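# Move one bottle from blue crate onto turntable

## Task

Lift a single bottle out of the blue crate and set it upright on the rotating table. The crate must still stand on the trolley with its remaining bottles upright inside it. Any bottles already on the rotating table must stay upright there. At the end the hands touch no bottle and not the crate.

## Robot and tools

Robot. Two six-joint arms, each ending in a five-finger hand: left_arm carries a left hand (a mirror image) and right_arm a right hand. In the scene frame the origin sits at table-top height midway between the arms, +x points out over the table, +z up, and left_arm is on the +y side. Measured bases: left_arm at (-0.032, +0.331, 0) m, right_arm at (+0.031, -0.266, 0) m, both almost unrotated. A two-camera stand behind the arms is fixed to the floor.

Hand point. Each arm is steered by a point 0.15 m out from the wrist face along the fingers and 0.05 m in front of the palm. Its +z runs along straightened fingers and +y points out of the palm. On the right hand +x runs across the palm away from the thumb; on the left hand +x points toward the thumb. Straight fingers reach 0.06 to 0.07 m past the point and lie 0.06 m behind it along -y. A wrist bracket on the little-finger side can strike objects.

Frames. Reported end_effector_position (m) and end_effector_quat_wxyz are in each arm's own base frame. cam_high and the table use the scene frame. Pose offsets are along the axes of that arm's current Hand target.

Row layout (used by execute_actions and move). One row holds 28 numbers, each in [-1, 1], always for both arms: left dx, dy, dz, rx, ry, rz, then left little, ring, middle, index, thumb_bend, thumb_turn, force_limit, speed; then the same 14 for the right arm. The six pose numbers are an offset, not a pose, measured from the Hand target held when the action or move began; 1.0 equals 0.6 m or 180 degrees, and rx, ry, rz form a single rotation vector. Sending the same offset again moves the arm further. All six zero asks the arm to go to its Hand target again (also a way to release a push). The hand numbers are absolute targets: fingers and thumb_bend +1 straight, -1 curled; thumb_turn +1 beside the palm, -1 opposite the fingers. force_limit maps -1..+1 to about 0..10 N at the fingertip (0..15 N for the two thumb motors). speed rises linearly from near zero at -1 to full at +0.48 and stays full above. No value means no change: to keep a hand as it is, repeat the eight hand numbers of its last executed row; if none was sent yet, use its hand_measured six plus hand_force_limit and hand_speed.

execute_actions: actions is a list of actions; each action is up to 15 rows, one per 1/30 s step, and a short action keeps its final row for the remaining steps. Every row counts from the action's starting Hand target. cameras optionally names images to return; an empty actions list returns all cameras.

move: target is one row or a list of up to 15 rows, all offsets from the same starting Hand targets. Each hand point follows a straight path, taking the shorter rotation. speed is the top path speed in m/s (0.002 to 4.3, default 0.25; rotation up to twice that in rad/s), one value or one per target. blend (m) rounds corners; 0 stops at each target. blocking=false returns after about 0.5 s while the move continues. Paths ignore obstacles and the other arm and are cut off after 10 s. The result adds a move: line: done (within 10 mm and 2 degrees), off_target, moving, held or fault, plus limits=paced (pose clipped) or limits=held (steps withheld). Done does not mean no contact.

wait: seconds from 0 to 10; arms hold their last command. stop: brakes a running move. zoom_image: camera (cam_high, cam_left_wrist or cam_right_wrist) and region [x0, y0, x1, y1] in pixels, at most 504 by 504, from the latest image. show_instructions: shows reference pages. finished_scene: ends the scene, optional scene 1.

Arm behaviour. Arms track loosely: a hand may rest 1 to 3 cm (sometimes 5 cm) off, usually low, and may sag under load. Commanded orientation is clipped to 40 degrees from the measured one each step. Paths passing near an arm's own base can flip its shoulder; steer around. If a hand rests short, send the missing distance as a further offset.

Gripping. Turn the thumb in front of the palm (thumb_turn near -1) to enclose objects roughly 0.035 to 0.065 m thick. Close at speed -0.94 or lower for a gentle grip. A motor starts only when its target changes by at least 0.002, runs until it reaches target or force_limit, then locks. Result lists hand_measured, hand_stopped_by (moving, target, force, stalled, fault) and hand_load_n, in the motor order above; a load falling to about 0 means the grip was lost. To squeeze harder, raise force_limit and send a more-closed target; to loosen, send a more open one.

Other readings: Joint velocities, Joint torques (include arm weight, noisy), Motor temperatures. MOTOR HOT appears at 85 °C; at 100 °C the arm goes limp and falls for 30 s or more. Avoid long stretched holds or pressing toward unreachable poses.

Cameras: cam_high (fixed, scene frame), cam_left_wrist, cam_right_wrist, each 672x504; wrist images may lag during motion.

Avoid: tipping bottles on the crate or table, shifting the crate off the trolley, knocking anything out of the work area, dropping the bottle or releasing it while moving, fast hits, hard pushes, strong finger loads, and any contact or grip between the two hands. Loose items may occasionally be nudged by outside forces.

Each tool is called after "Call:" as name(argument=value, ...), one argument or row to a line, values as JSON.

Reference images:

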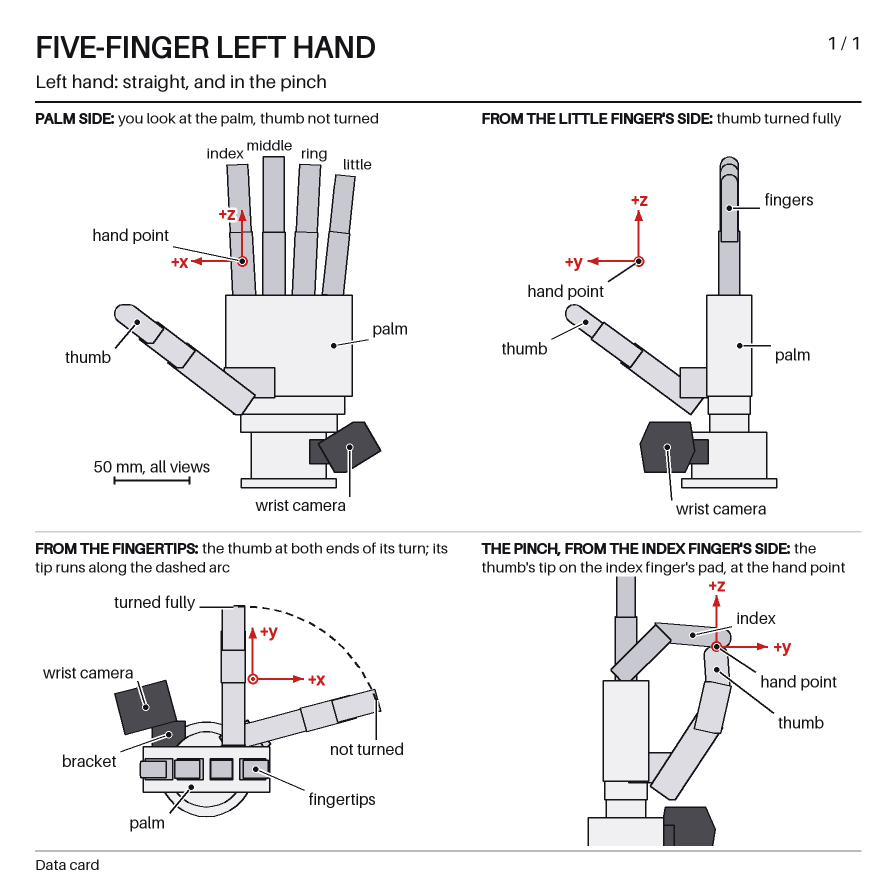

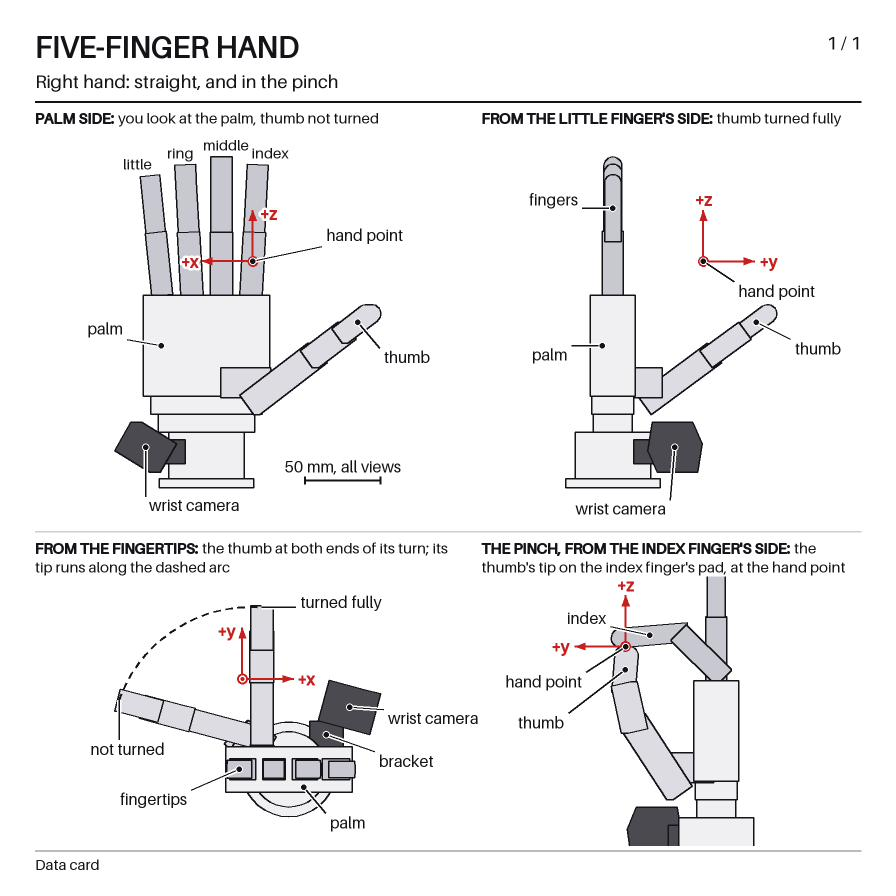

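## Session

Call:
execute_actions(
  actions=[],
)

Scene clock: 0.00 s.
left_arm: end_effector_position=(+0.5202, -0.3231, +0.3809) hand_measured=(+1.000, +1.000, +1.000, +1.000, +1.000, +1.000) hand_load_n=(+0.0, +0.0, +0.0, +0.0, +0.0, +0.5) hand_stopped_by=(target, target, target, target, target, target) hand_force_limit=0.00 hand_speed=-0.80 end_effector_quat_wxyz=(+0.476, +0.211, +0.810, +0.270) | right_arm: end_effector_position=(+0.6652, -0.2398, +0.1799) hand_measured=(+1.000, +1.000, +1.000, +1.000, +1.000, +1.000) hand_load_n=(+0.0, +0.0, +0.0, +0.0, +0.0, +0.0) hand_stopped_by=(target, target, target, target, target, target) hand_force_limit=0.00 hand_speed=-0.80 end_effector_quat_wxyz=(+0.206, -0.589, +0.712, -0.321)
Joint positions: left_arm=[-0.881 1.675 1.66 -0.795 -0.984 1.622] | right_arm=[-0.389 1.84 1.675 -0.626 -0.056 -0.177]
Joint velocities: within noise
Joint torques (N m): no reading
Motor temperatures (°C): left_arm=[28 25 26 27 26 23] | right_arm=[26 24 25 25 26 23]
Heat: left arm: hottest waist 28 °C; right arm: hottest waist 26 °C.
Hand target: left_arm +0.5225, -0.3260, +0.3923; +0.486, +0.204, +0.809, +0.263 | right_arm +0.6739, -0.2433, +0.2029; +0.216, -0.584, +0.705, -0.339

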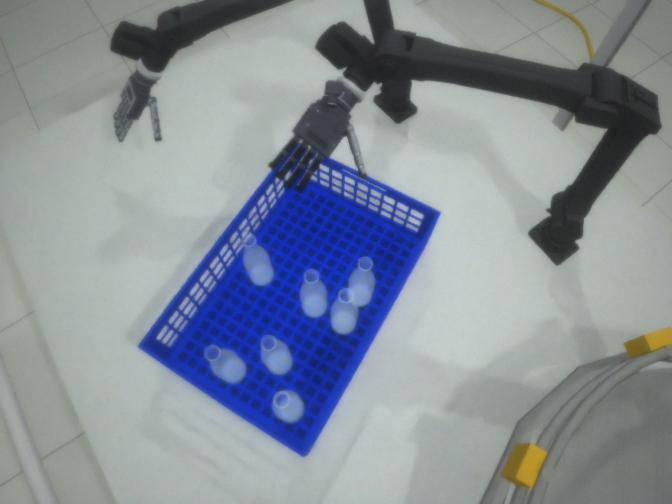

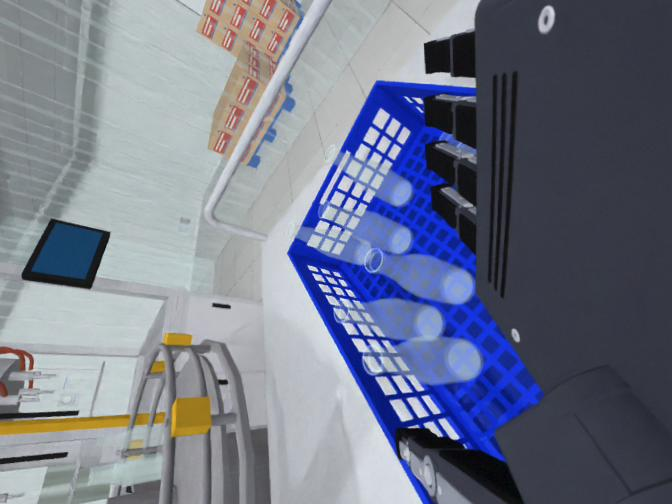

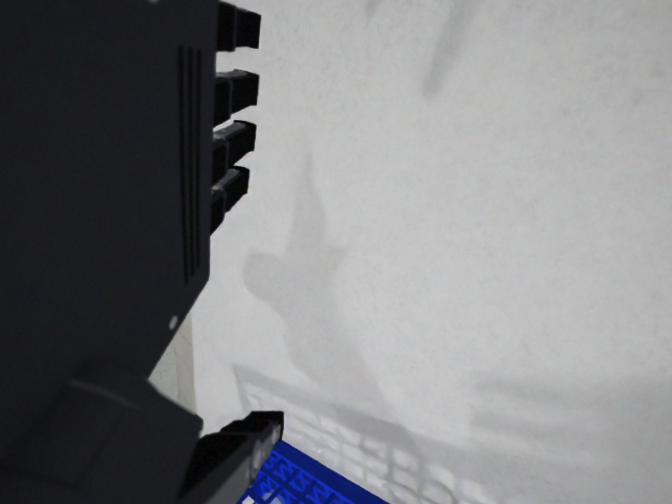

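Call:
zoom_image(
  camera="cam_high",
  region=[420, 300, 672, 504],
)

Call:
zoom_image(
  camera="cam_high",
  region=[120, 140, 460, 470],
)

Call:
zoom_image(
  camera="cam_left_wrist",
  region=[0, 200, 300, 504],
)

Scaled by 2.000 from the camera's 672x504 image, which has a finer 960x720 frame.

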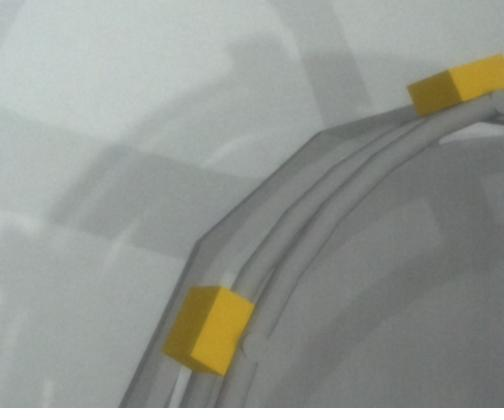

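Scaled by 1.482 from the camera's 672x504 image, which has a finer 960x720 frame.

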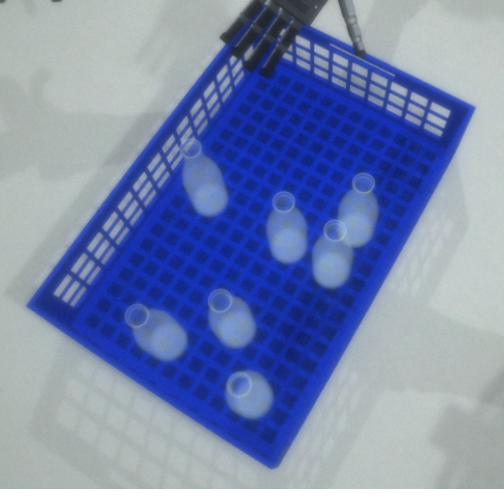

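Scaled by 1.658 from the camera's 672x504 image, which has a finer 960x720 frame.

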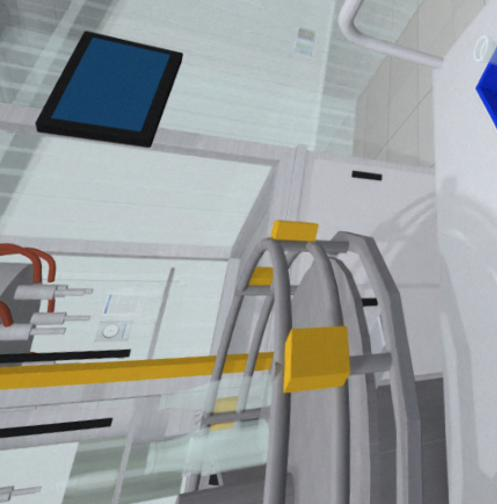

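Call:
zoom_image(
  camera="cam_left_wrist",
  region=[270, 70, 540, 440],
)

Call:
zoom_image(
  camera="cam_high",
  region=[280, 240, 400, 350],
)

Scaled by 1.362 from the camera's 672x504 image, which has a finer 960x720 frame.

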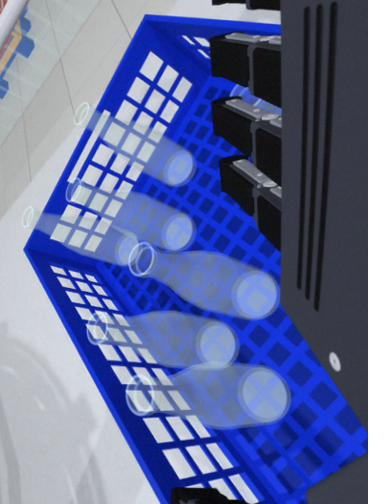

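Scaled by 4.200 from the camera's 672x504 image, which has a finer 960x720 frame.

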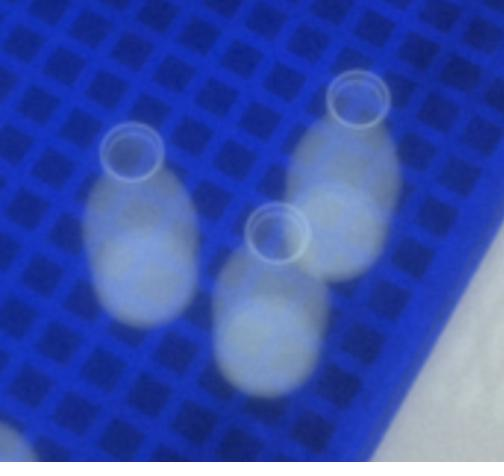

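Call:
move(
  target=[0.3185, 0.545, 0.0713, 0.0582, 0.02, -0.213, 1, 1, 1, 1, 1, 1, 0.0, -0.8, 0, 0, 0, 0, 0, 0, 1, 1, 1, 1, 1, 1, 0.0, -0.8],
  speed=0.35,
)

Scene clock: 67.23 s.
left_arm: end_effector_position=(+0.4995, +0.0560, +0.4361) hand_measured=(+1.000, +1.000, +1.000, +1.000, +1.000, +1.000) hand_load_n=(+0.0, +0.0, +0.0, +0.0, +0.0, +0.0) hand_stopped_by=(target, target, target, target, target, target) hand_force_limit=0.00 hand_speed=-0.80 end_effector_quat_wxyz=(+0.491, -0.039, +0.870, +0.028) | right_arm: end_effector_position=(+0.6652, -0.2398, +0.1799) hand_measured=(+1.000, +1.000, +1.000, +1.000, +1.000, +1.000) hand_load_n=(+0.0, +0.0, +0.0, +0.0, +0.0, +0.0) hand_stopped_by=(target, target, target, target, target, target) hand_force_limit=0.00 hand_speed=-0.80 end_effector_quat_wxyz=(+0.206, -0.589, +0.712, -0.321)
Joint positions: left_arm=[-0.054 1.135 1.395 -0.807 -0.133 1.502] | right_arm=[-0.389 1.84 1.675 -0.626 -0.056 -0.177]
Joint torques (N m): left_arm=[-1.9 -8.53 11.92 1.14 0.05 -0.02] | right_arm=[0.97 -15.21 11.81 1.72 -0.02 0.01]
Motor temperatures (°C): left_arm=[28 28 34 27 26 23] | right_arm=[26 30 31 26 26 22]
Heat: left arm: hottest elbow 34 °C; right arm: hottest elbow 31 °C.
Hand target: left_arm +0.4999, +0.0501, +0.4495; +0.500, -0.038, +0.865, +0.021 | right_arm +0.6739, -0.2433, +0.2029; +0.216, -0.584, +0.705, -0.339
Off the commanded pose: left_arm 0.015 m, 1 deg | right_arm 0.025 m, 3 deg.
move: off_target (left_arm, right_arm)

Call:
move(
  target=[0.2199, 0.7075, -0.3809, -0.3075, -0.0502, -0.1434, 1, 1, 1, 1, 1, 1, 0.0, -0.8, 0, 0, 0, 0, 0, 0, 1, 1, 1, 1, 1, 1, 0.0, -0.8],
  speed=0.4,
  cameras=["all"],
)

Scene clock: 80.53 s.
left_arm: end_effector_position=(+0.1971, +0.4474, +0.4238) hand_measured=(+1.000, +1.000, +1.000, +1.000, +1.000, +1.000) hand_load_n=(+0.0, +0.0, -0.5, +0.0, +0.0, +0.0) hand_stopped_by=(target, target, target, target, target, target) hand_force_limit=0.00 hand_speed=-0.80 end_effector_quat_wxyz=(+0.460, -0.455, +0.700, +0.304) | right_arm: end_effector_position=(+0.6652, -0.2398, +0.1799) hand_measured=(+1.000, +1.000, +1.000, +1.000, +1.000, +1.000) hand_load_n=(+0.0, +0.0, +0.0, +0.0, +0.0, +0.0) hand_stopped_by=(target, target, target, target, target, target) hand_force_limit=0.00 hand_speed=-0.80 end_effector_quat_wxyz=(+0.206, -0.589, +0.712, -0.321)
Joint positions: left_arm=[0.97 1.028 1.206 -0.589 -0.175 1.503] | right_arm=[-0.389 1.84 1.675 -0.626 -0.056 -0.177]
Joint torques (N m): left_arm=[-0.26 -7.3 12.46 2.33 0.08 0.09] | right_arm=[0.5 -14.97 11.64 1.66 0 0.01]
Heat: left arm: hottest elbow 34 °C; right arm: hottest elbow 32 °C.
Hand target: left_arm +0.1998, +0.4499, +0.4488; +0.481, -0.447, +0.687, +0.312 | right_arm +0.6739, -0.2433, +0.2029; +0.216, -0.584, +0.705, -0.339
Off the commanded pose: left_arm 0.025 m, 3 deg | right_arm 0.025 m, 3 deg.
move: off_target (left_arm, right_arm)
camera_calibration:
cam_left_wrist: T_world_to_cam=[[0.856409, -0.468138, -0.217739, 0.133715], [-0.497305, -0.634623, -0.591559, 0.638585], [0.13875, 0.614899, -0.776304, 0.14466], [0, 0, 0, 1]] pos_world=[0.182985, 0.378907, 0.519176]

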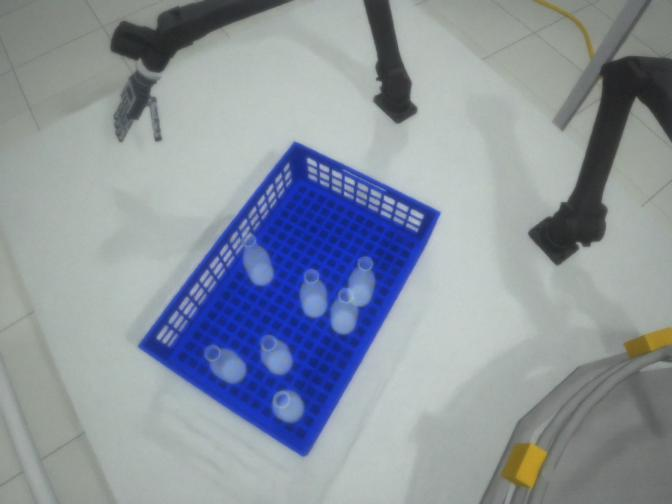

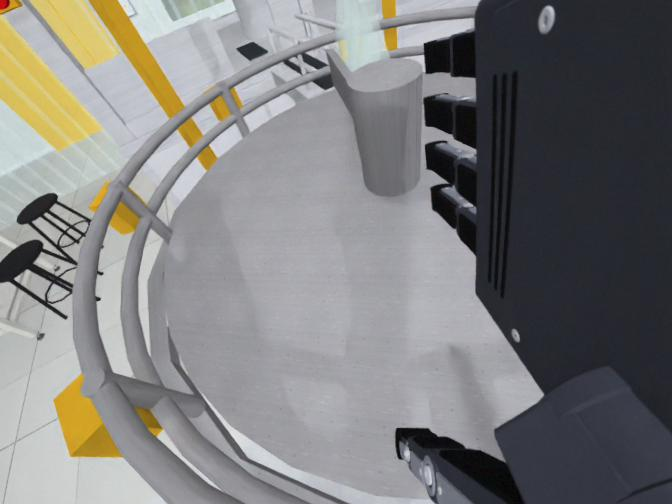

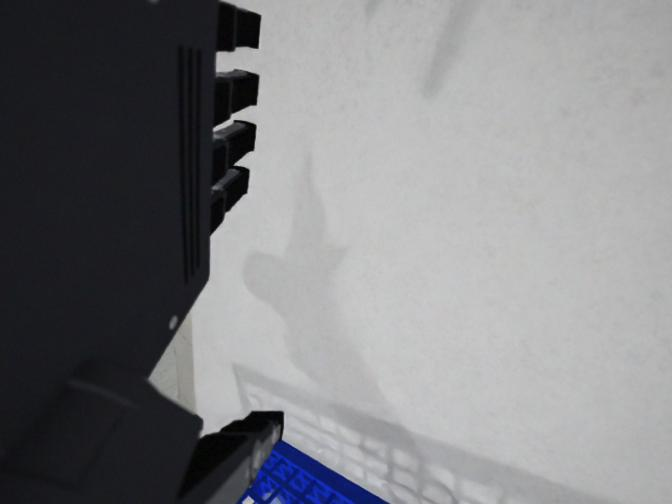

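Call:
move(
  target=[-0.0107, -0.2625, 0.0236, 0.2362, 0.0263, 0.0978, 1, 1, 1, 1, 1, 1, 0.0, -0.8, 0, 0, 0, 0, 0, 0, 1, 1, 1, 1, 1, 1, 0.0, -0.8],
  speed=0.5,
  cameras=["cam_left_wrist"],
)

Scene clock: 102.10 s.
left_arm: end_effector_position=(+0.3412, +0.3979, +0.4160) hand_measured=(+1.000, +1.000, +1.000, +1.000, +1.000, +1.000) hand_load_n=(+0.0, +0.0, +0.0, +0.0, +0.0, +0.0) hand_stopped_by=(target, target, target, target, target, target) hand_force_limit=0.00 hand_speed=-0.80 end_effector_quat_wxyz=(+0.514, -0.164, +0.838, +0.081) | right_arm: end_effector_position=(+0.6652, -0.2398, +0.1799) hand_measured=(+1.000, +1.000, +1.000, +1.000, +1.000, +1.000) hand_load_n=(+0.0, +0.0, +0.0, +0.0, +0.0, +0.0) hand_stopped_by=(target, target, target, target, target, target) hand_force_limit=0.00 hand_speed=-0.80 end_effector_quat_wxyz=(+0.206, -0.589, +0.712, -0.321)
Joint positions: left_arm=[0.935 1.128 1.317 -0.744 0.514 1.828] | right_arm=[-0.389 1.84 1.675 -0.626 -0.056 -0.177]
Joint torques (N m): left_arm=[-0.85 -7.59 15.08 0.99 0.39 0.14] | right_arm=[0.62 -14.86 11.64 1.78 -0.01 0.01]
Heat: left arm: hottest elbow 38 °C; right arm: hottest elbow 33 °C.
Hand target: left_arm +0.3499, +0.4000, +0.4502; +0.529, -0.147, +0.831, +0.093 | right_arm +0.6739, -0.2433, +0.2029; +0.216, -0.584, +0.705, -0.339
Off the commanded pose: left_arm 0.035 m, 3 deg | right_arm 0.025 m, 3 deg.
move: off_target (left_arm, right_arm)
camera_calibration:
cam_left_wrist: T_world_to_cam=[[0.258824, -0.950704, -0.170801, 0.361883], [-0.831386, -0.129244, -0.540457, 0.565782], [0.491739, 0.281885, -0.823853, 0.18086], [0, 0, 0, 1]] pos_world=[0.287783, 0.366186, 0.516593]
Images, in order (width x height): cam_left_wrist 672x504.

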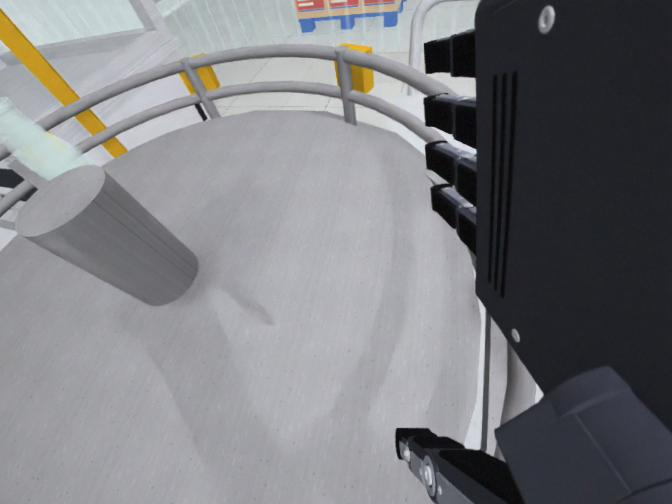

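Call:
wait(
  seconds=0.1,
  cameras=["cam_left_wrist"],
)

Scene clock: 129.37 s.
left_arm: end_effector_position=(+0.3412, +0.3980, +0.4160) hand_measured=(+1.000, +1.000, +1.000, +1.000, +1.000, +1.000) hand_load_n=(+0.0, +0.0, +0.0, +0.0, +0.0, +0.0) hand_stopped_by=(target, target, target, target, target, target) hand_force_limit=0.00 hand_speed=-0.80 end_effector_quat_wxyz=(+0.514, -0.164, +0.838, +0.081) | right_arm: end_effector_position=(+0.6652, -0.2398, +0.1799) hand_measured=(+1.000, +1.000, +1.000, +1.000, +1.000, +1.000) hand_load_n=(+0.0, +0.0, +0.0, +0.0, +0.0, +0.0) hand_stopped_by=(target, target, target, target, target, target) hand_force_limit=0.00 hand_speed=-0.80 end_effector_quat_wxyz=(+0.206, -0.589, +0.712, -0.321)
Joint positions: left_arm=[0.935 1.128 1.317 -0.744 0.514 1.829] | right_arm=[-0.389 1.84 1.675 -0.626 -0.056 -0.177]
Joint torques (N m): left_arm=[-1.38 -7.24 15.06 1.1 0.4 0.14] | right_arm=[0.85 -15.15 11.73 1.63 -0.01 -0.03]
Motor temperatures (°C): left_arm=[28 26 39 27 26 23] | right_arm=[26 31 33 25 25 22]
Heat: left arm: hottest elbow 39 °C; right arm: hottest elbow 33 °C.
Hand target: left_arm +0.3499, +0.4001, +0.4502; +0.529, -0.147, +0.831, +0.093 | right_arm +0.6739, -0.2433, +0.2029; +0.216, -0.584, +0.705, -0.339
Off the commanded pose: left_arm 0.035 m, 3 deg | right_arm 0.025 m, 3 deg.
wait: 0.10 s; at rest from the start
camera_calibration:
cam_left_wrist: T_world_to_cam=[[0.258411, -0.950685, -0.171527, 0.36236], [-0.831527, -0.128518, -0.540412, 0.56567], [0.491717, 0.282277, -0.823731, 0.180693], [0, 0, 0, 1]] pos_world=[0.287883, 0.366184, 0.516692]
Images, in order (width x height): cam_left_wrist 672x504.

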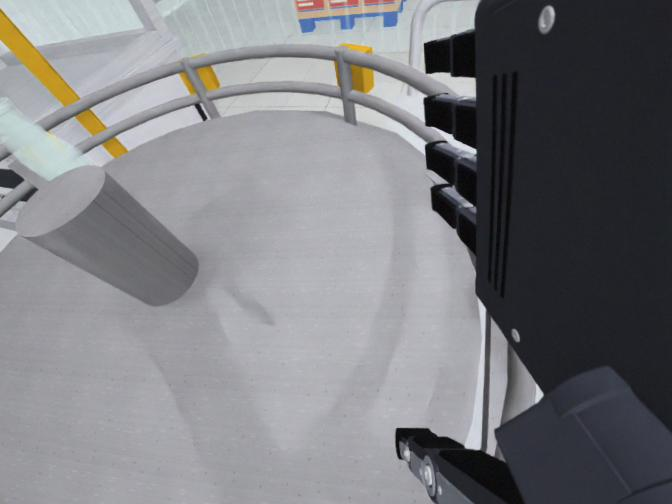

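Call:
zoom_image(
  camera="cam_left_wrist",
  region=[200, 150, 400, 300],
)

Call:
wait(
  seconds=1,
  cameras=["cam_left_wrist"],
)

Call:
zoom_image(
  camera="cam_left_wrist",
  region=[200, 150, 400, 300],
)

Scaled by 2.520 from the camera's 672x504 image, which has a finer 960x720 frame.

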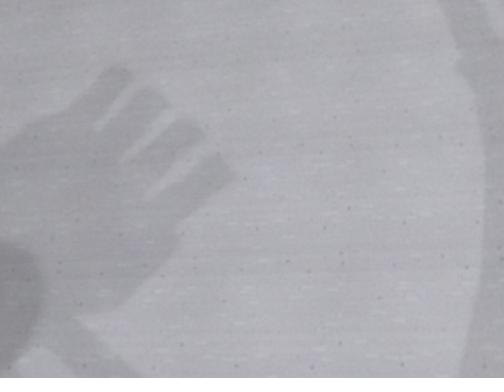

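Scene clock: 134.87 s.
left_arm: end_effector_position=(+0.3412, +0.3980, +0.4160) hand_measured=(+1.000, +1.000, +1.000, +1.000, +1.000, +1.000) hand_load_n=(+0.0, +0.0, +0.0, +0.0, +0.0, +0.0) hand_stopped_by=(target, target, target, target, target, target) hand_force_limit=0.00 hand_speed=-0.80 end_effector_quat_wxyz=(+0.514, -0.164, +0.838, +0.081) | right_arm: end_effector_position=(+0.6652, -0.2398, +0.1799) hand_measured=(+1.000, +1.000, +1.000, +1.000, +1.000, +1.000) hand_load_n=(+0.0, +0.0, +0.0, +0.0, +0.0, +0.0) hand_stopped_by=(target, target, target, target, target, target) hand_force_limit=0.00 hand_speed=-0.80 end_effector_quat_wxyz=(+0.206, -0.589, +0.712, -0.321)
Joint positions: left_arm=[0.935 1.128 1.317 -0.744 0.514 1.829] | right_arm=[-0.389 1.84 1.675 -0.626 -0.056 -0.177]
Joint torques (N m): left_arm=[-1.08 -7.77 14.91 1.17 0.4 0.1] | right_arm=[0.91 -14.56 11.73 1.66 -0.04 -0.02]
Heat: left arm: hottest elbow 39 °C; right arm: hottest elbow 34 °C.
Hand target: left_arm +0.3499, +0.4001, +0.4502; +0.529, -0.147, +0.831, +0.093 | right_arm +0.6739, -0.2433, +0.2029; +0.216, -0.584, +0.705, -0.339
Off the commanded pose: left_arm 0.035 m, 3 deg | right_arm 0.025 m, 3 deg.
wait: 1.00 s; at rest from the start
camera_calibration:
cam_left_wrist: T_world_to_cam=[[0.258411, -0.950685, -0.171527, 0.36236], [-0.831527, -0.128518, -0.540412, 0.56567], [0.491717, 0.282277, -0.823731, 0.180693], [0, 0, 0, 1]] pos_world=[0.287883, 0.366184, 0.516692]
Images, in order (width x height): cam_left_wrist 672x504.

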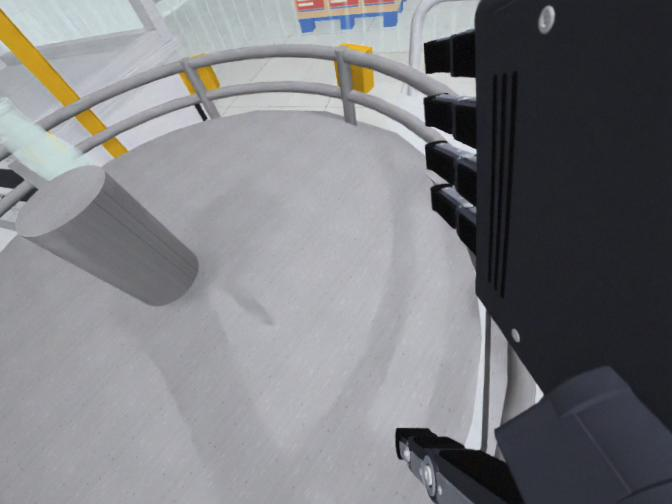

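Scaled by 2.520 from the camera's 672x504 image, which has a finer 960x720 frame.

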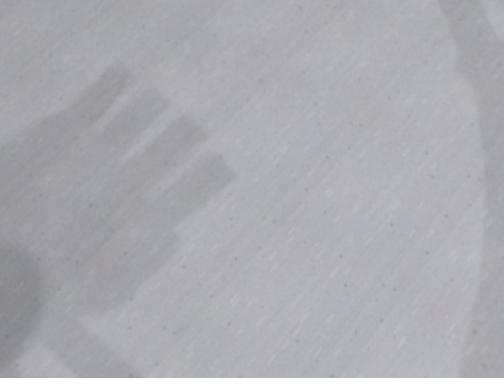

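Call:
move(
  target=[-0.0349, -0.0241, -0.3195, -0.0675, -0.0443, -0.0259, 1, 1, 1, 1, 1, 1, 0.0, -0.8, 0, 0, 0, 0, 0, 0, 1, 1, 1, 1, 1, 1, 0.0, -0.8],
  speed=0.5,
  cameras=["cam_left_wrist"],
)

Call:
zoom_image(
  camera="cam_left_wrist",
  region=[180, 250, 430, 450],
)

Call:
wait(
  seconds=0.5,
  cameras=["cam_left_wrist"],
)

Call:
zoom_image(
  camera="cam_left_wrist",
  region=[180, 250, 430, 450],
)

Scene clock: 157.50 s.
left_arm: end_effector_position=(+0.2033, +0.3329, +0.5372) hand_measured=(+1.000, +1.000, +1.000, +1.000, +1.000, +1.000) hand_load_n=(+0.0, +0.0, +0.0, +0.0, +0.0, +0.0) hand_stopped_by=(target, target, target, target, target, target) hand_force_limit=0.00 hand_speed=-0.80 end_effector_quat_wxyz=(+0.565, -0.228, +0.776, +0.164) | right_arm: end_effector_position=(+0.6652, -0.2398, +0.1799) hand_measured=(+1.000, +1.000, +1.000, +1.000, +1.000, +1.000) hand_load_n=(+0.0, +0.0, +0.0, +0.0, +0.0, +0.0) hand_stopped_by=(target, target, target, target, target, target) hand_force_limit=0.00 hand_speed=-0.80 end_effector_quat_wxyz=(+0.206, -0.589, +0.712, -0.321)
Joint positions: left_arm=[1.134 0.819 1.369 -0.917 0.535 1.761] | right_arm=[-0.389 1.84 1.675 -0.626 -0.056 -0.177]
Joint torques (N m): left_arm=[0.03 -2.08 10.85 1.09 0.27 -0.04] | right_arm=[1.14 -15.21 11.69 1.74 -0.02 -0.01]
Heat: left arm: hottest elbow 40 °C; right arm: hottest elbow 34 °C.
Hand target: left_arm +0.1999, +0.3302, +0.5503; +0.570, -0.229, +0.771, +0.169 | right_arm +0.6739, -0.2433, +0.2029; +0.216, -0.584, +0.705, -0.339
Off the commanded pose: left_arm 0.014 m, 1 deg | right_arm 0.025 m, 3 deg.
move: off_target (left_arm, right_arm)
camera_calibration:
cam_left_wrist: T_world_to_cam=[[0.471248, -0.855476, -0.214676, 0.305103], [-0.714725, -0.22777, -0.661278, 0.582298], [0.516811, 0.465061, -0.718766, 0.244313], [0, 0, 0, 1]] pos_world=[0.14614, 0.280018, 0.626164]
Images, in order (width x height): cam_left_wrist 672x504.

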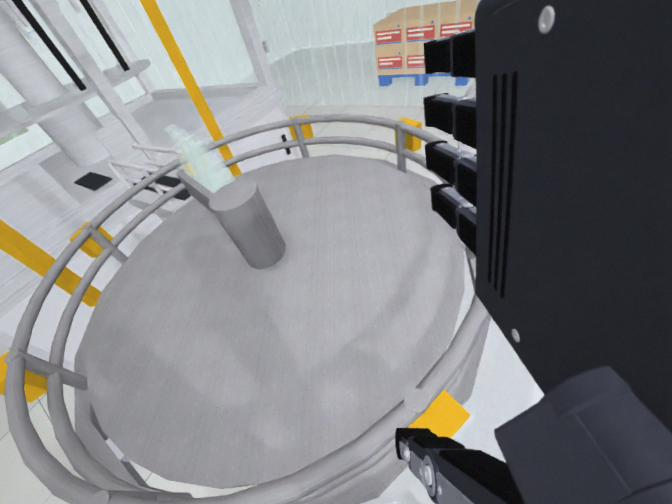

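Scaled by 2.016 from the camera's 672x504 image, which has a finer 960x720 frame.

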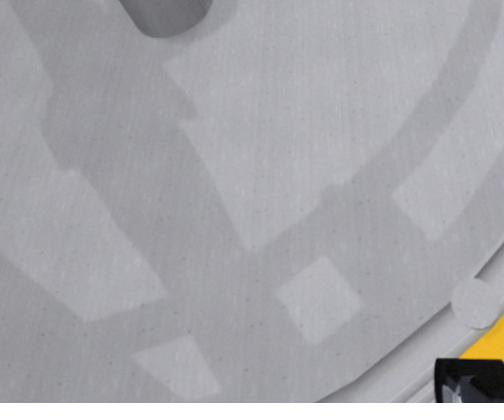

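Scene clock: 158.00 s.
left_arm: end_effector_position=(+0.2033, +0.3329, +0.5372) hand_measured=(+1.000, +1.000, +1.000, +1.000, +1.000, +1.000) hand_load_n=(+0.0, +0.0, -0.5, +0.0, +0.0, +0.0) hand_stopped_by=(target, target, target, target, target, target) hand_force_limit=0.00 hand_speed=-0.80 end_effector_quat_wxyz=(+0.565, -0.228, +0.776, +0.164) | right_arm: end_effector_position=(+0.6652, -0.2398, +0.1799) hand_measured=(+1.000, +1.000, +1.000, +1.000, +1.000, +1.000) hand_load_n=(+0.0, +0.0, -0.5, +0.0, +0.0, +0.0) hand_stopped_by=(target, target, target, target, target, target) hand_force_limit=0.00 hand_speed=-0.80 end_effector_quat_wxyz=(+0.206, -0.589, +0.712, -0.321)
Joint positions: left_arm=[1.134 0.819 1.369 -0.917 0.535 1.761] | right_arm=[-0.389 1.84 1.675 -0.626 -0.056 -0.177]
Joint torques (N m): left_arm=[0.26 -2.43 11.32 1.07 0.3 -0.05] | right_arm=[0.21 -15.15 11.59 1.84 -0.01 -0.02]
Heat: left arm: hottest elbow 41 °C; right arm: hottest elbow 34 °C.
Hand target: left_arm +0.1999, +0.3302, +0.5503; +0.570, -0.229, +0.771, +0.169 | right_arm +0.6739, -0.2433, +0.2029; +0.216, -0.584, +0.705, -0.339
Off the commanded pose: left_arm 0.014 m, 1 deg | right_arm 0.025 m, 3 deg.
wait: 0.50 s; at rest by 0.17 s
camera_calibration:
cam_left_wrist: T_world_to_cam=[[0.471248, -0.855476, -0.214676, 0.305103], [-0.714725, -0.22777, -0.661278, 0.582298], [0.516811, 0.465061, -0.718766, 0.244313], [0, 0, 0, 1]] pos_world=[0.14614, 0.280018, 0.626164]
Images, in order (width x height): cam_left_wrist 672x504.

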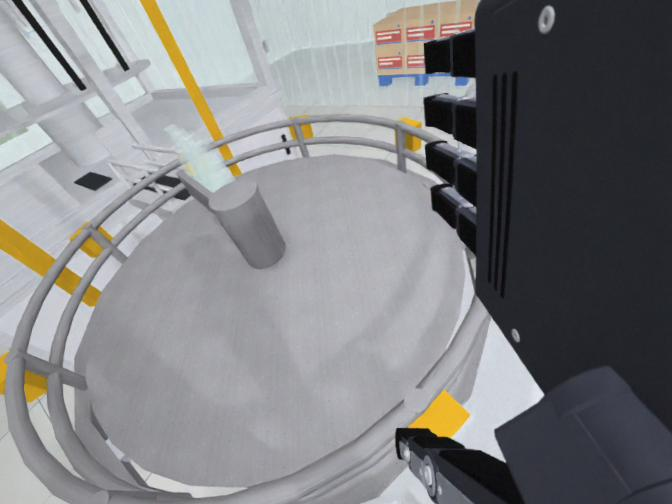

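Scaled by 2.016 from the camera's 672x504 image, which has a finer 960x720 frame.

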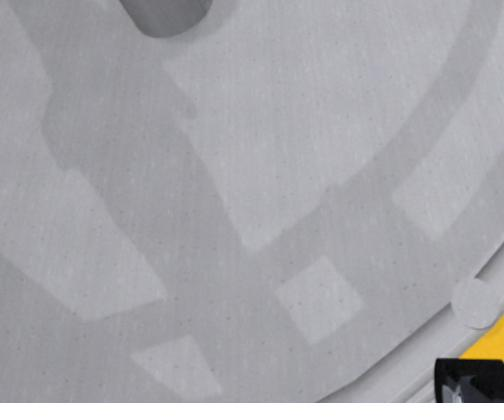

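Call:
zoom_image(
  camera="cam_left_wrist",
  region=[80, 90, 340, 290],
)

Scaled by 1.938 from the camera's 672x504 image, which has a finer 960x720 frame.

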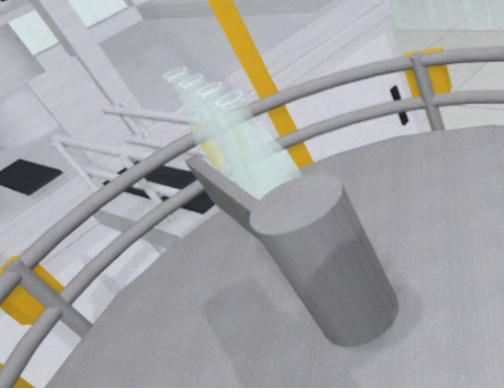

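Call:
move(
  target=[
    [0.1257, -0.4936, 0.1606, 0.1276, 0.0711, 0.0555, 1, 1, 1, 1, 1, -1, 0.0, 0.0, 0, 0, 0, 0, 0, 0, 1, 1, 1, 1, 1, 1, 0.0, -0.8],
    [0.4021, -0.7969, -0.0024, 0.2381, 0.1458, 0.143, 1, 1, 1, 1, 1, -1, 0.0, 0.0, 0, 0, 0, 0, 0, 0, 1, 1, 1, 1, 1, 1, 0.0, -0.8],
  ],
  speed=0.45,
  blend=[0.08, 0],
  cameras=["all"],
)

Scene clock: 239.13 s.
left_arm: end_effector_position=(+0.4001, -0.1114, +0.3198) hand_measured=(+1.000, +1.000, +1.000, +1.000, +1.000, -1.000) hand_load_n=(+0.0, +0.0, +0.0, +0.0, +0.0, +0.5) hand_stopped_by=(target, target, target, target, target, target) hand_force_limit=0.00 hand_speed=0.00 end_effector_quat_wxyz=(+0.376, +0.138, +0.915, -0.055) | right_arm: end_effector_position=(+0.6652, -0.2398, +0.1799) hand_measured=(+1.000, +1.000, +1.000, +1.000, +1.000, +1.000) hand_load_n=(-0.5, +0.0, +0.0, +0.0, +0.0, +0.0) hand_stopped_by=(target, target, target, target, target, target) hand_force_limit=0.00 hand_speed=-0.80 end_effector_quat_wxyz=(+0.206, -0.589, +0.712, -0.321)
Joint positions: left_arm=[-0.46 0.998 1.121 -0.92 -0.116 1.457] | right_arm=[-0.389 1.84 1.675 -0.626 -0.056 -0.177]
Joint torques (N m): left_arm=[-0.15 -6.07 9.78 1.44 -0.2 -0.04] | right_arm=[0.91 -14.97 11.75 1.66 0 -0.05]
Heat: left arm: hottest elbow 41 °C; right arm: hottest elbow 35 °C.
Hand target: left_arm +0.4004, -0.1101, +0.3206; +0.379, +0.132, +0.914, -0.056 | right_arm +0.6739, -0.2433, +0.2029; +0.216, -0.584, +0.705, -0.339
Off the commanded pose: left_arm 0.001 m, 1 deg | right_arm 0.025 m, 3 deg.
move: off_target (right_arm)
camera_calibration:
cam_left_wrist: T_world_to_cam=[[-0.436657, -0.884092, -0.166471, 0.130265], [-0.84743, 0.466332, -0.253766, 0.478084], [0.301984, 0.0302634, -0.952833, 0.3054], [0, 0, 0, 1]] pos_world=[0.369798, -0.117022, 0.434002]

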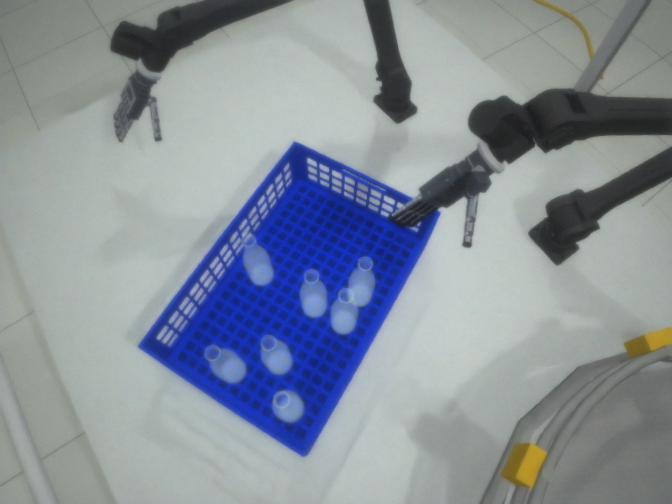

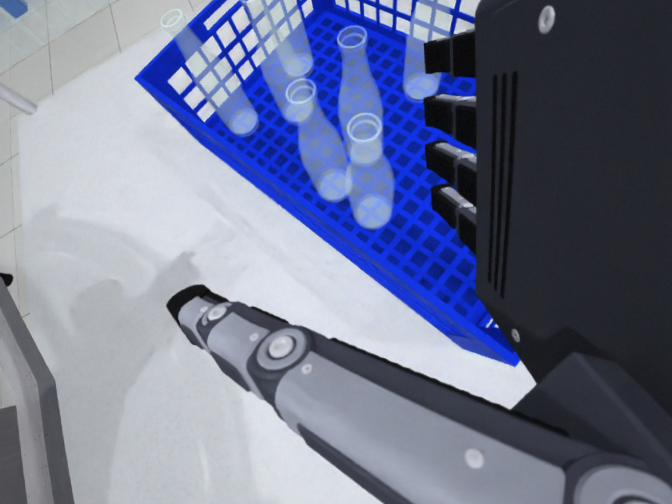

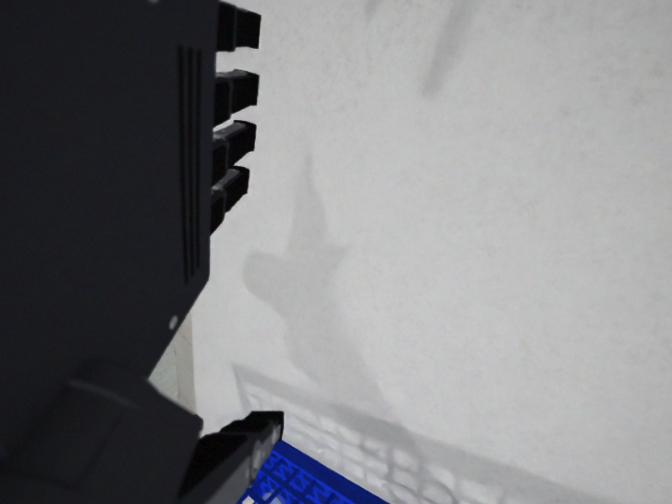

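Call:
zoom_image(
  camera="cam_left_wrist",
  region=[260, 10, 470, 240],
)

Scaled by 2.191 from the camera's 672x504 image, which has a finer 960x720 frame.

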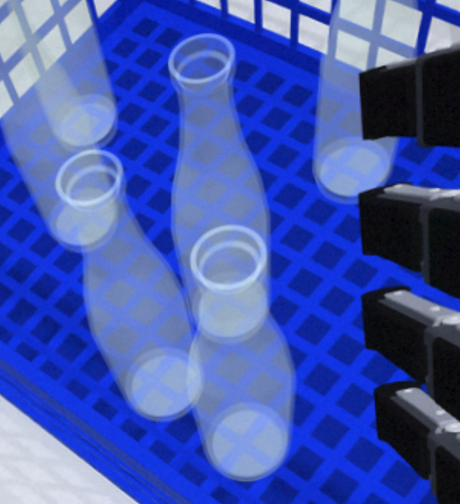

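Call:
move(
  target=[0.0834, -0.0403, 0.1898, 0, 0, 0, 1, 1, 1, 1, 1, -1, 0.0, 0.0, 0, 0, 0, 0, 0, 0, 1, 1, 1, 1, 1, 1, 0.0, -0.8],
  speed=0.2,
  cameras=["cam_left_wrist", "cam_high"],
)

Call:
zoom_image(
  camera="cam_left_wrist",
  region=[180, 0, 500, 300],
)

Scene clock: 280.87 s.
left_arm: end_effector_position=(+0.4357, -0.1404, +0.2037) hand_measured=(+1.000, +1.000, +1.000, +1.000, +1.000, -1.000) hand_load_n=(+0.0, +0.0, +0.0, +0.0, +0.0, +0.5) hand_stopped_by=(target, target, target, target, target, target) hand_force_limit=0.00 hand_speed=0.00 end_effector_quat_wxyz=(+0.373, +0.133, +0.917, -0.051) | right_arm: end_effector_position=(+0.6652, -0.2398, +0.1799) hand_measured=(+1.000, +1.000, +1.000, +1.000, +1.000, +1.000) hand_load_n=(+0.0, +0.0, +0.0, -0.5, +0.0, +0.0) hand_stopped_by=(target, target, target, target, target, target) hand_force_limit=0.00 hand_speed=-0.80 end_effector_quat_wxyz=(+0.206, -0.589, +0.712, -0.321)
Joint positions: left_arm=[-0.493 1.149 0.922 -0.584 -0.148 1.424] | right_arm=[-0.389 1.84 1.675 -0.626 -0.056 -0.177]
Joint torques (N m): left_arm=[-1.32 -8.35 9.68 1.78 -0.17 -0.06] | right_arm=[0.85 -15.56 11.63 1.61 -0.09 -0.03]
Heat: left arm: hottest elbow 37 °C; right arm: hottest elbow 35 °C.
Hand target: left_arm +0.4368, -0.1463, +0.2049; +0.379, +0.132, +0.914, -0.056 | right_arm +0.6739, -0.2433, +0.2029; +0.216, -0.584, +0.705, -0.339
Off the commanded pose: left_arm 0.006 m, 1 deg | right_arm 0.025 m, 3 deg.
move: off_target (right_arm)
camera_calibration:
cam_left_wrist: T_world_to_cam=[[-0.42626, -0.88905, -0.167009, 0.095694], [-0.855576, 0.456182, -0.244719, 0.49253], [0.293754, 0.0385753, -0.955102, 0.190122], [0, 0, 0, 1]] pos_world=[0.406338, -0.14694, 0.318099]
Images, in order (width x height): cam_high 672x504, cam_left_wrist 672x504.

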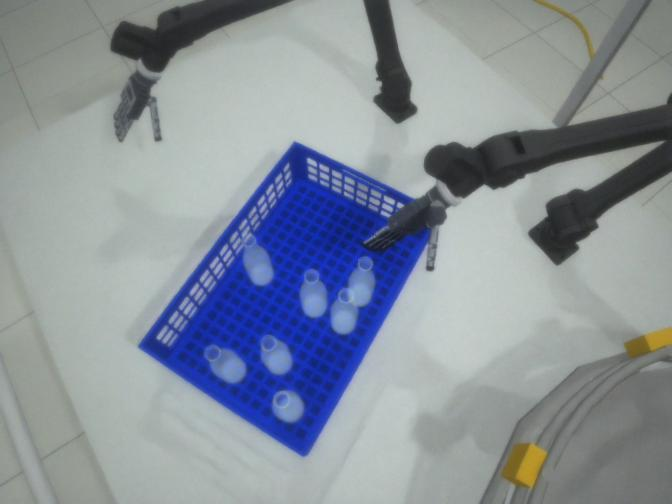

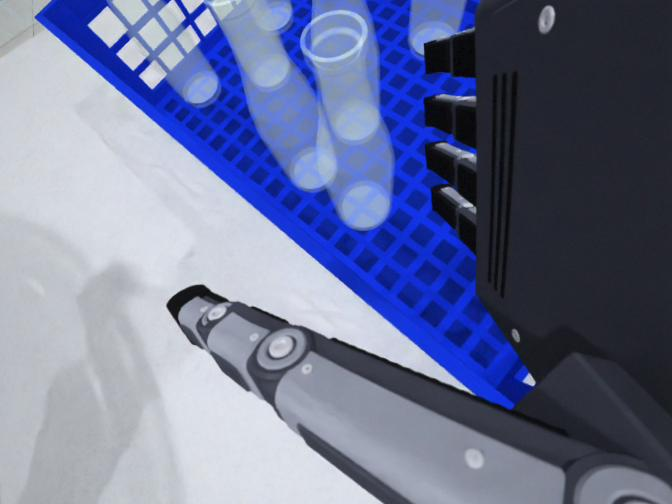

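Scaled by 1.575 from the camera's 672x504 image, which has a finer 960x720 frame.

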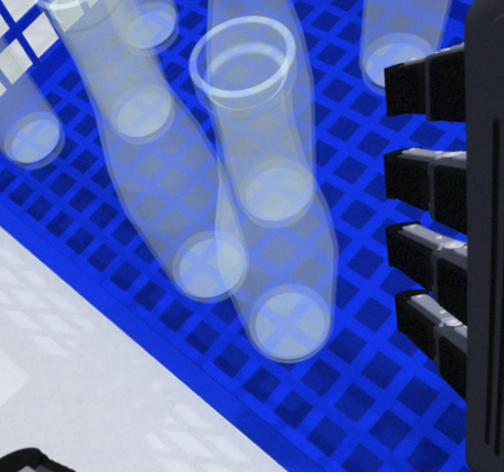

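Call:
move(
  target=[-0.0062, -0.0128, 0.1545, 0, 0, 0, 1, 1, 1, 1, 1, -1, 0.0, 0.0, 0, 0, 0, 0, 0, 0, 1, 1, 1, 1, 1, 1, 0.0, -0.8],
  speed=0.12,
  cameras=["cam_left_wrist", "cam_high"],
)

Call:
zoom_image(
  camera="cam_left_wrist",
  region=[180, 0, 500, 300],
)

Call:
zoom_image(
  camera="cam_high",
  region=[280, 180, 480, 340],
)

Scene clock: 304.07 s.
left_arm: end_effector_position=(+0.4821, -0.1585, +0.1388) hand_measured=(+1.000, +1.000, +1.000, +1.000, +1.000, -1.000) hand_load_n=(+0.0, +0.0, +0.0, +0.0, +1.0, +1.0) hand_stopped_by=(target, target, target, target, target, target) hand_force_limit=0.00 hand_speed=0.00 end_effector_quat_wxyz=(+0.369, +0.129, +0.919, -0.041) | right_arm: end_effector_position=(+0.6652, -0.2398, +0.1799) hand_measured=(+1.000, +1.000, +1.000, +1.000, +1.000, +1.000) hand_load_n=(+0.0, +0.0, +0.0, +0.0, +0.0, +0.0) hand_stopped_by=(target, target, target, target, target, target) hand_force_limit=0.00 hand_speed=-0.80 end_effector_quat_wxyz=(+0.206, -0.589, +0.712, -0.321)
Joint positions: left_arm=[-0.487 1.358 0.922 -0.388 -0.162 1.427] | right_arm=[-0.389 1.84 1.675 -0.626 -0.056 -0.177]
Joint torques (N m): left_arm=[-0.73 -7.82 11.89 2.29 0.77 0.05] | right_arm=[0.44 -15.03 11.82 1.68 -0.01 -0.06]
Heat: left arm: hottest elbow 38 °C; right arm: hottest elbow 36 °C.
Hand target: left_arm +0.5000, -0.1732, +0.1419; +0.379, +0.132, +0.914, -0.056 | right_arm +0.6739, -0.2433, +0.2029; +0.216, -0.584, +0.705, -0.339
Off the commanded pose: left_arm 0.023 m, 2 deg | right_arm 0.025 m, 3 deg.
move: off_target (left_arm, right_arm)
camera_calibration:
cam_left_wrist: T_world_to_cam=[[-0.414948, -0.891926, -0.179683, 0.0843696], [-0.863217, 0.44834, -0.23205, 0.525271], [0.287531, 0.058817, -0.955964, 0.121589], [0, 0, 0, 1]] pos_world=[0.453471, -0.1674, 0.253284]
Images, in order (width x height): cam_high 672x504, cam_left_wrist 672x504.

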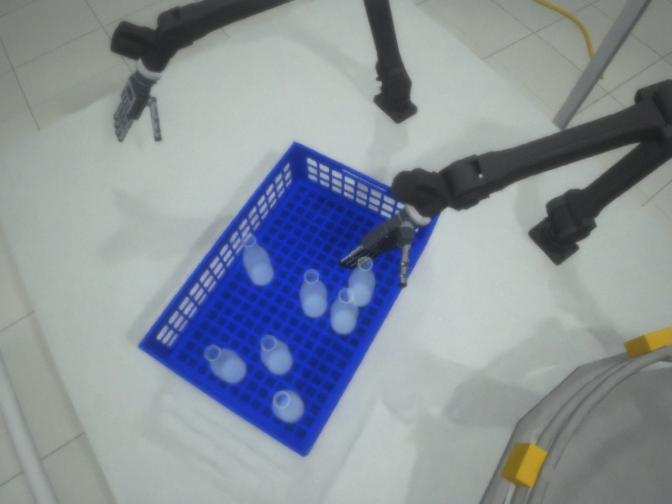

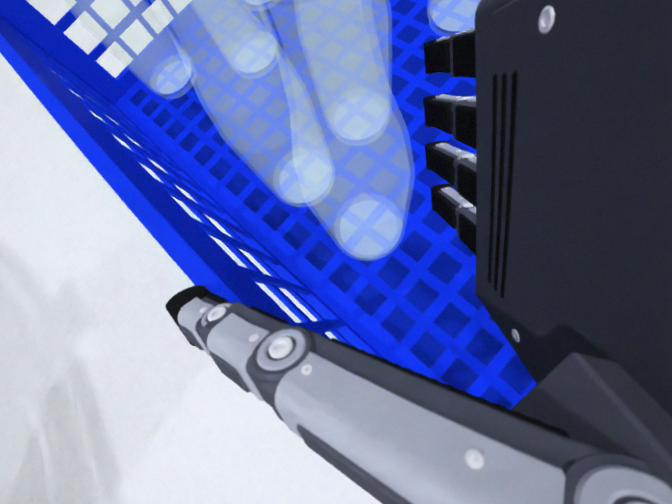

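Scaled by 1.575 from the camera's 672x504 image, which has a finer 960x720 frame.

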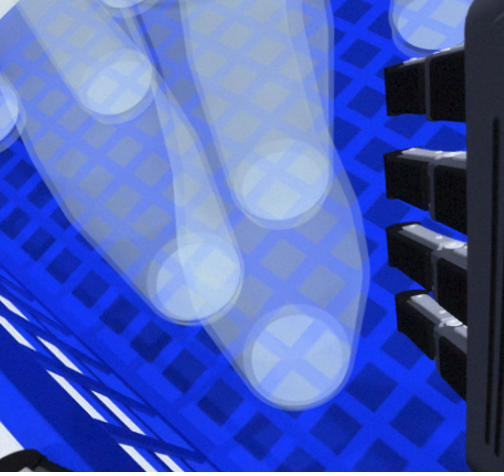

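Scaled by 2.520 from the camera's 672x504 image, which has a finer 960x720 frame.

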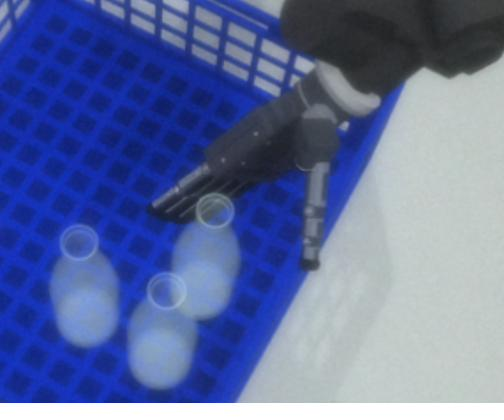

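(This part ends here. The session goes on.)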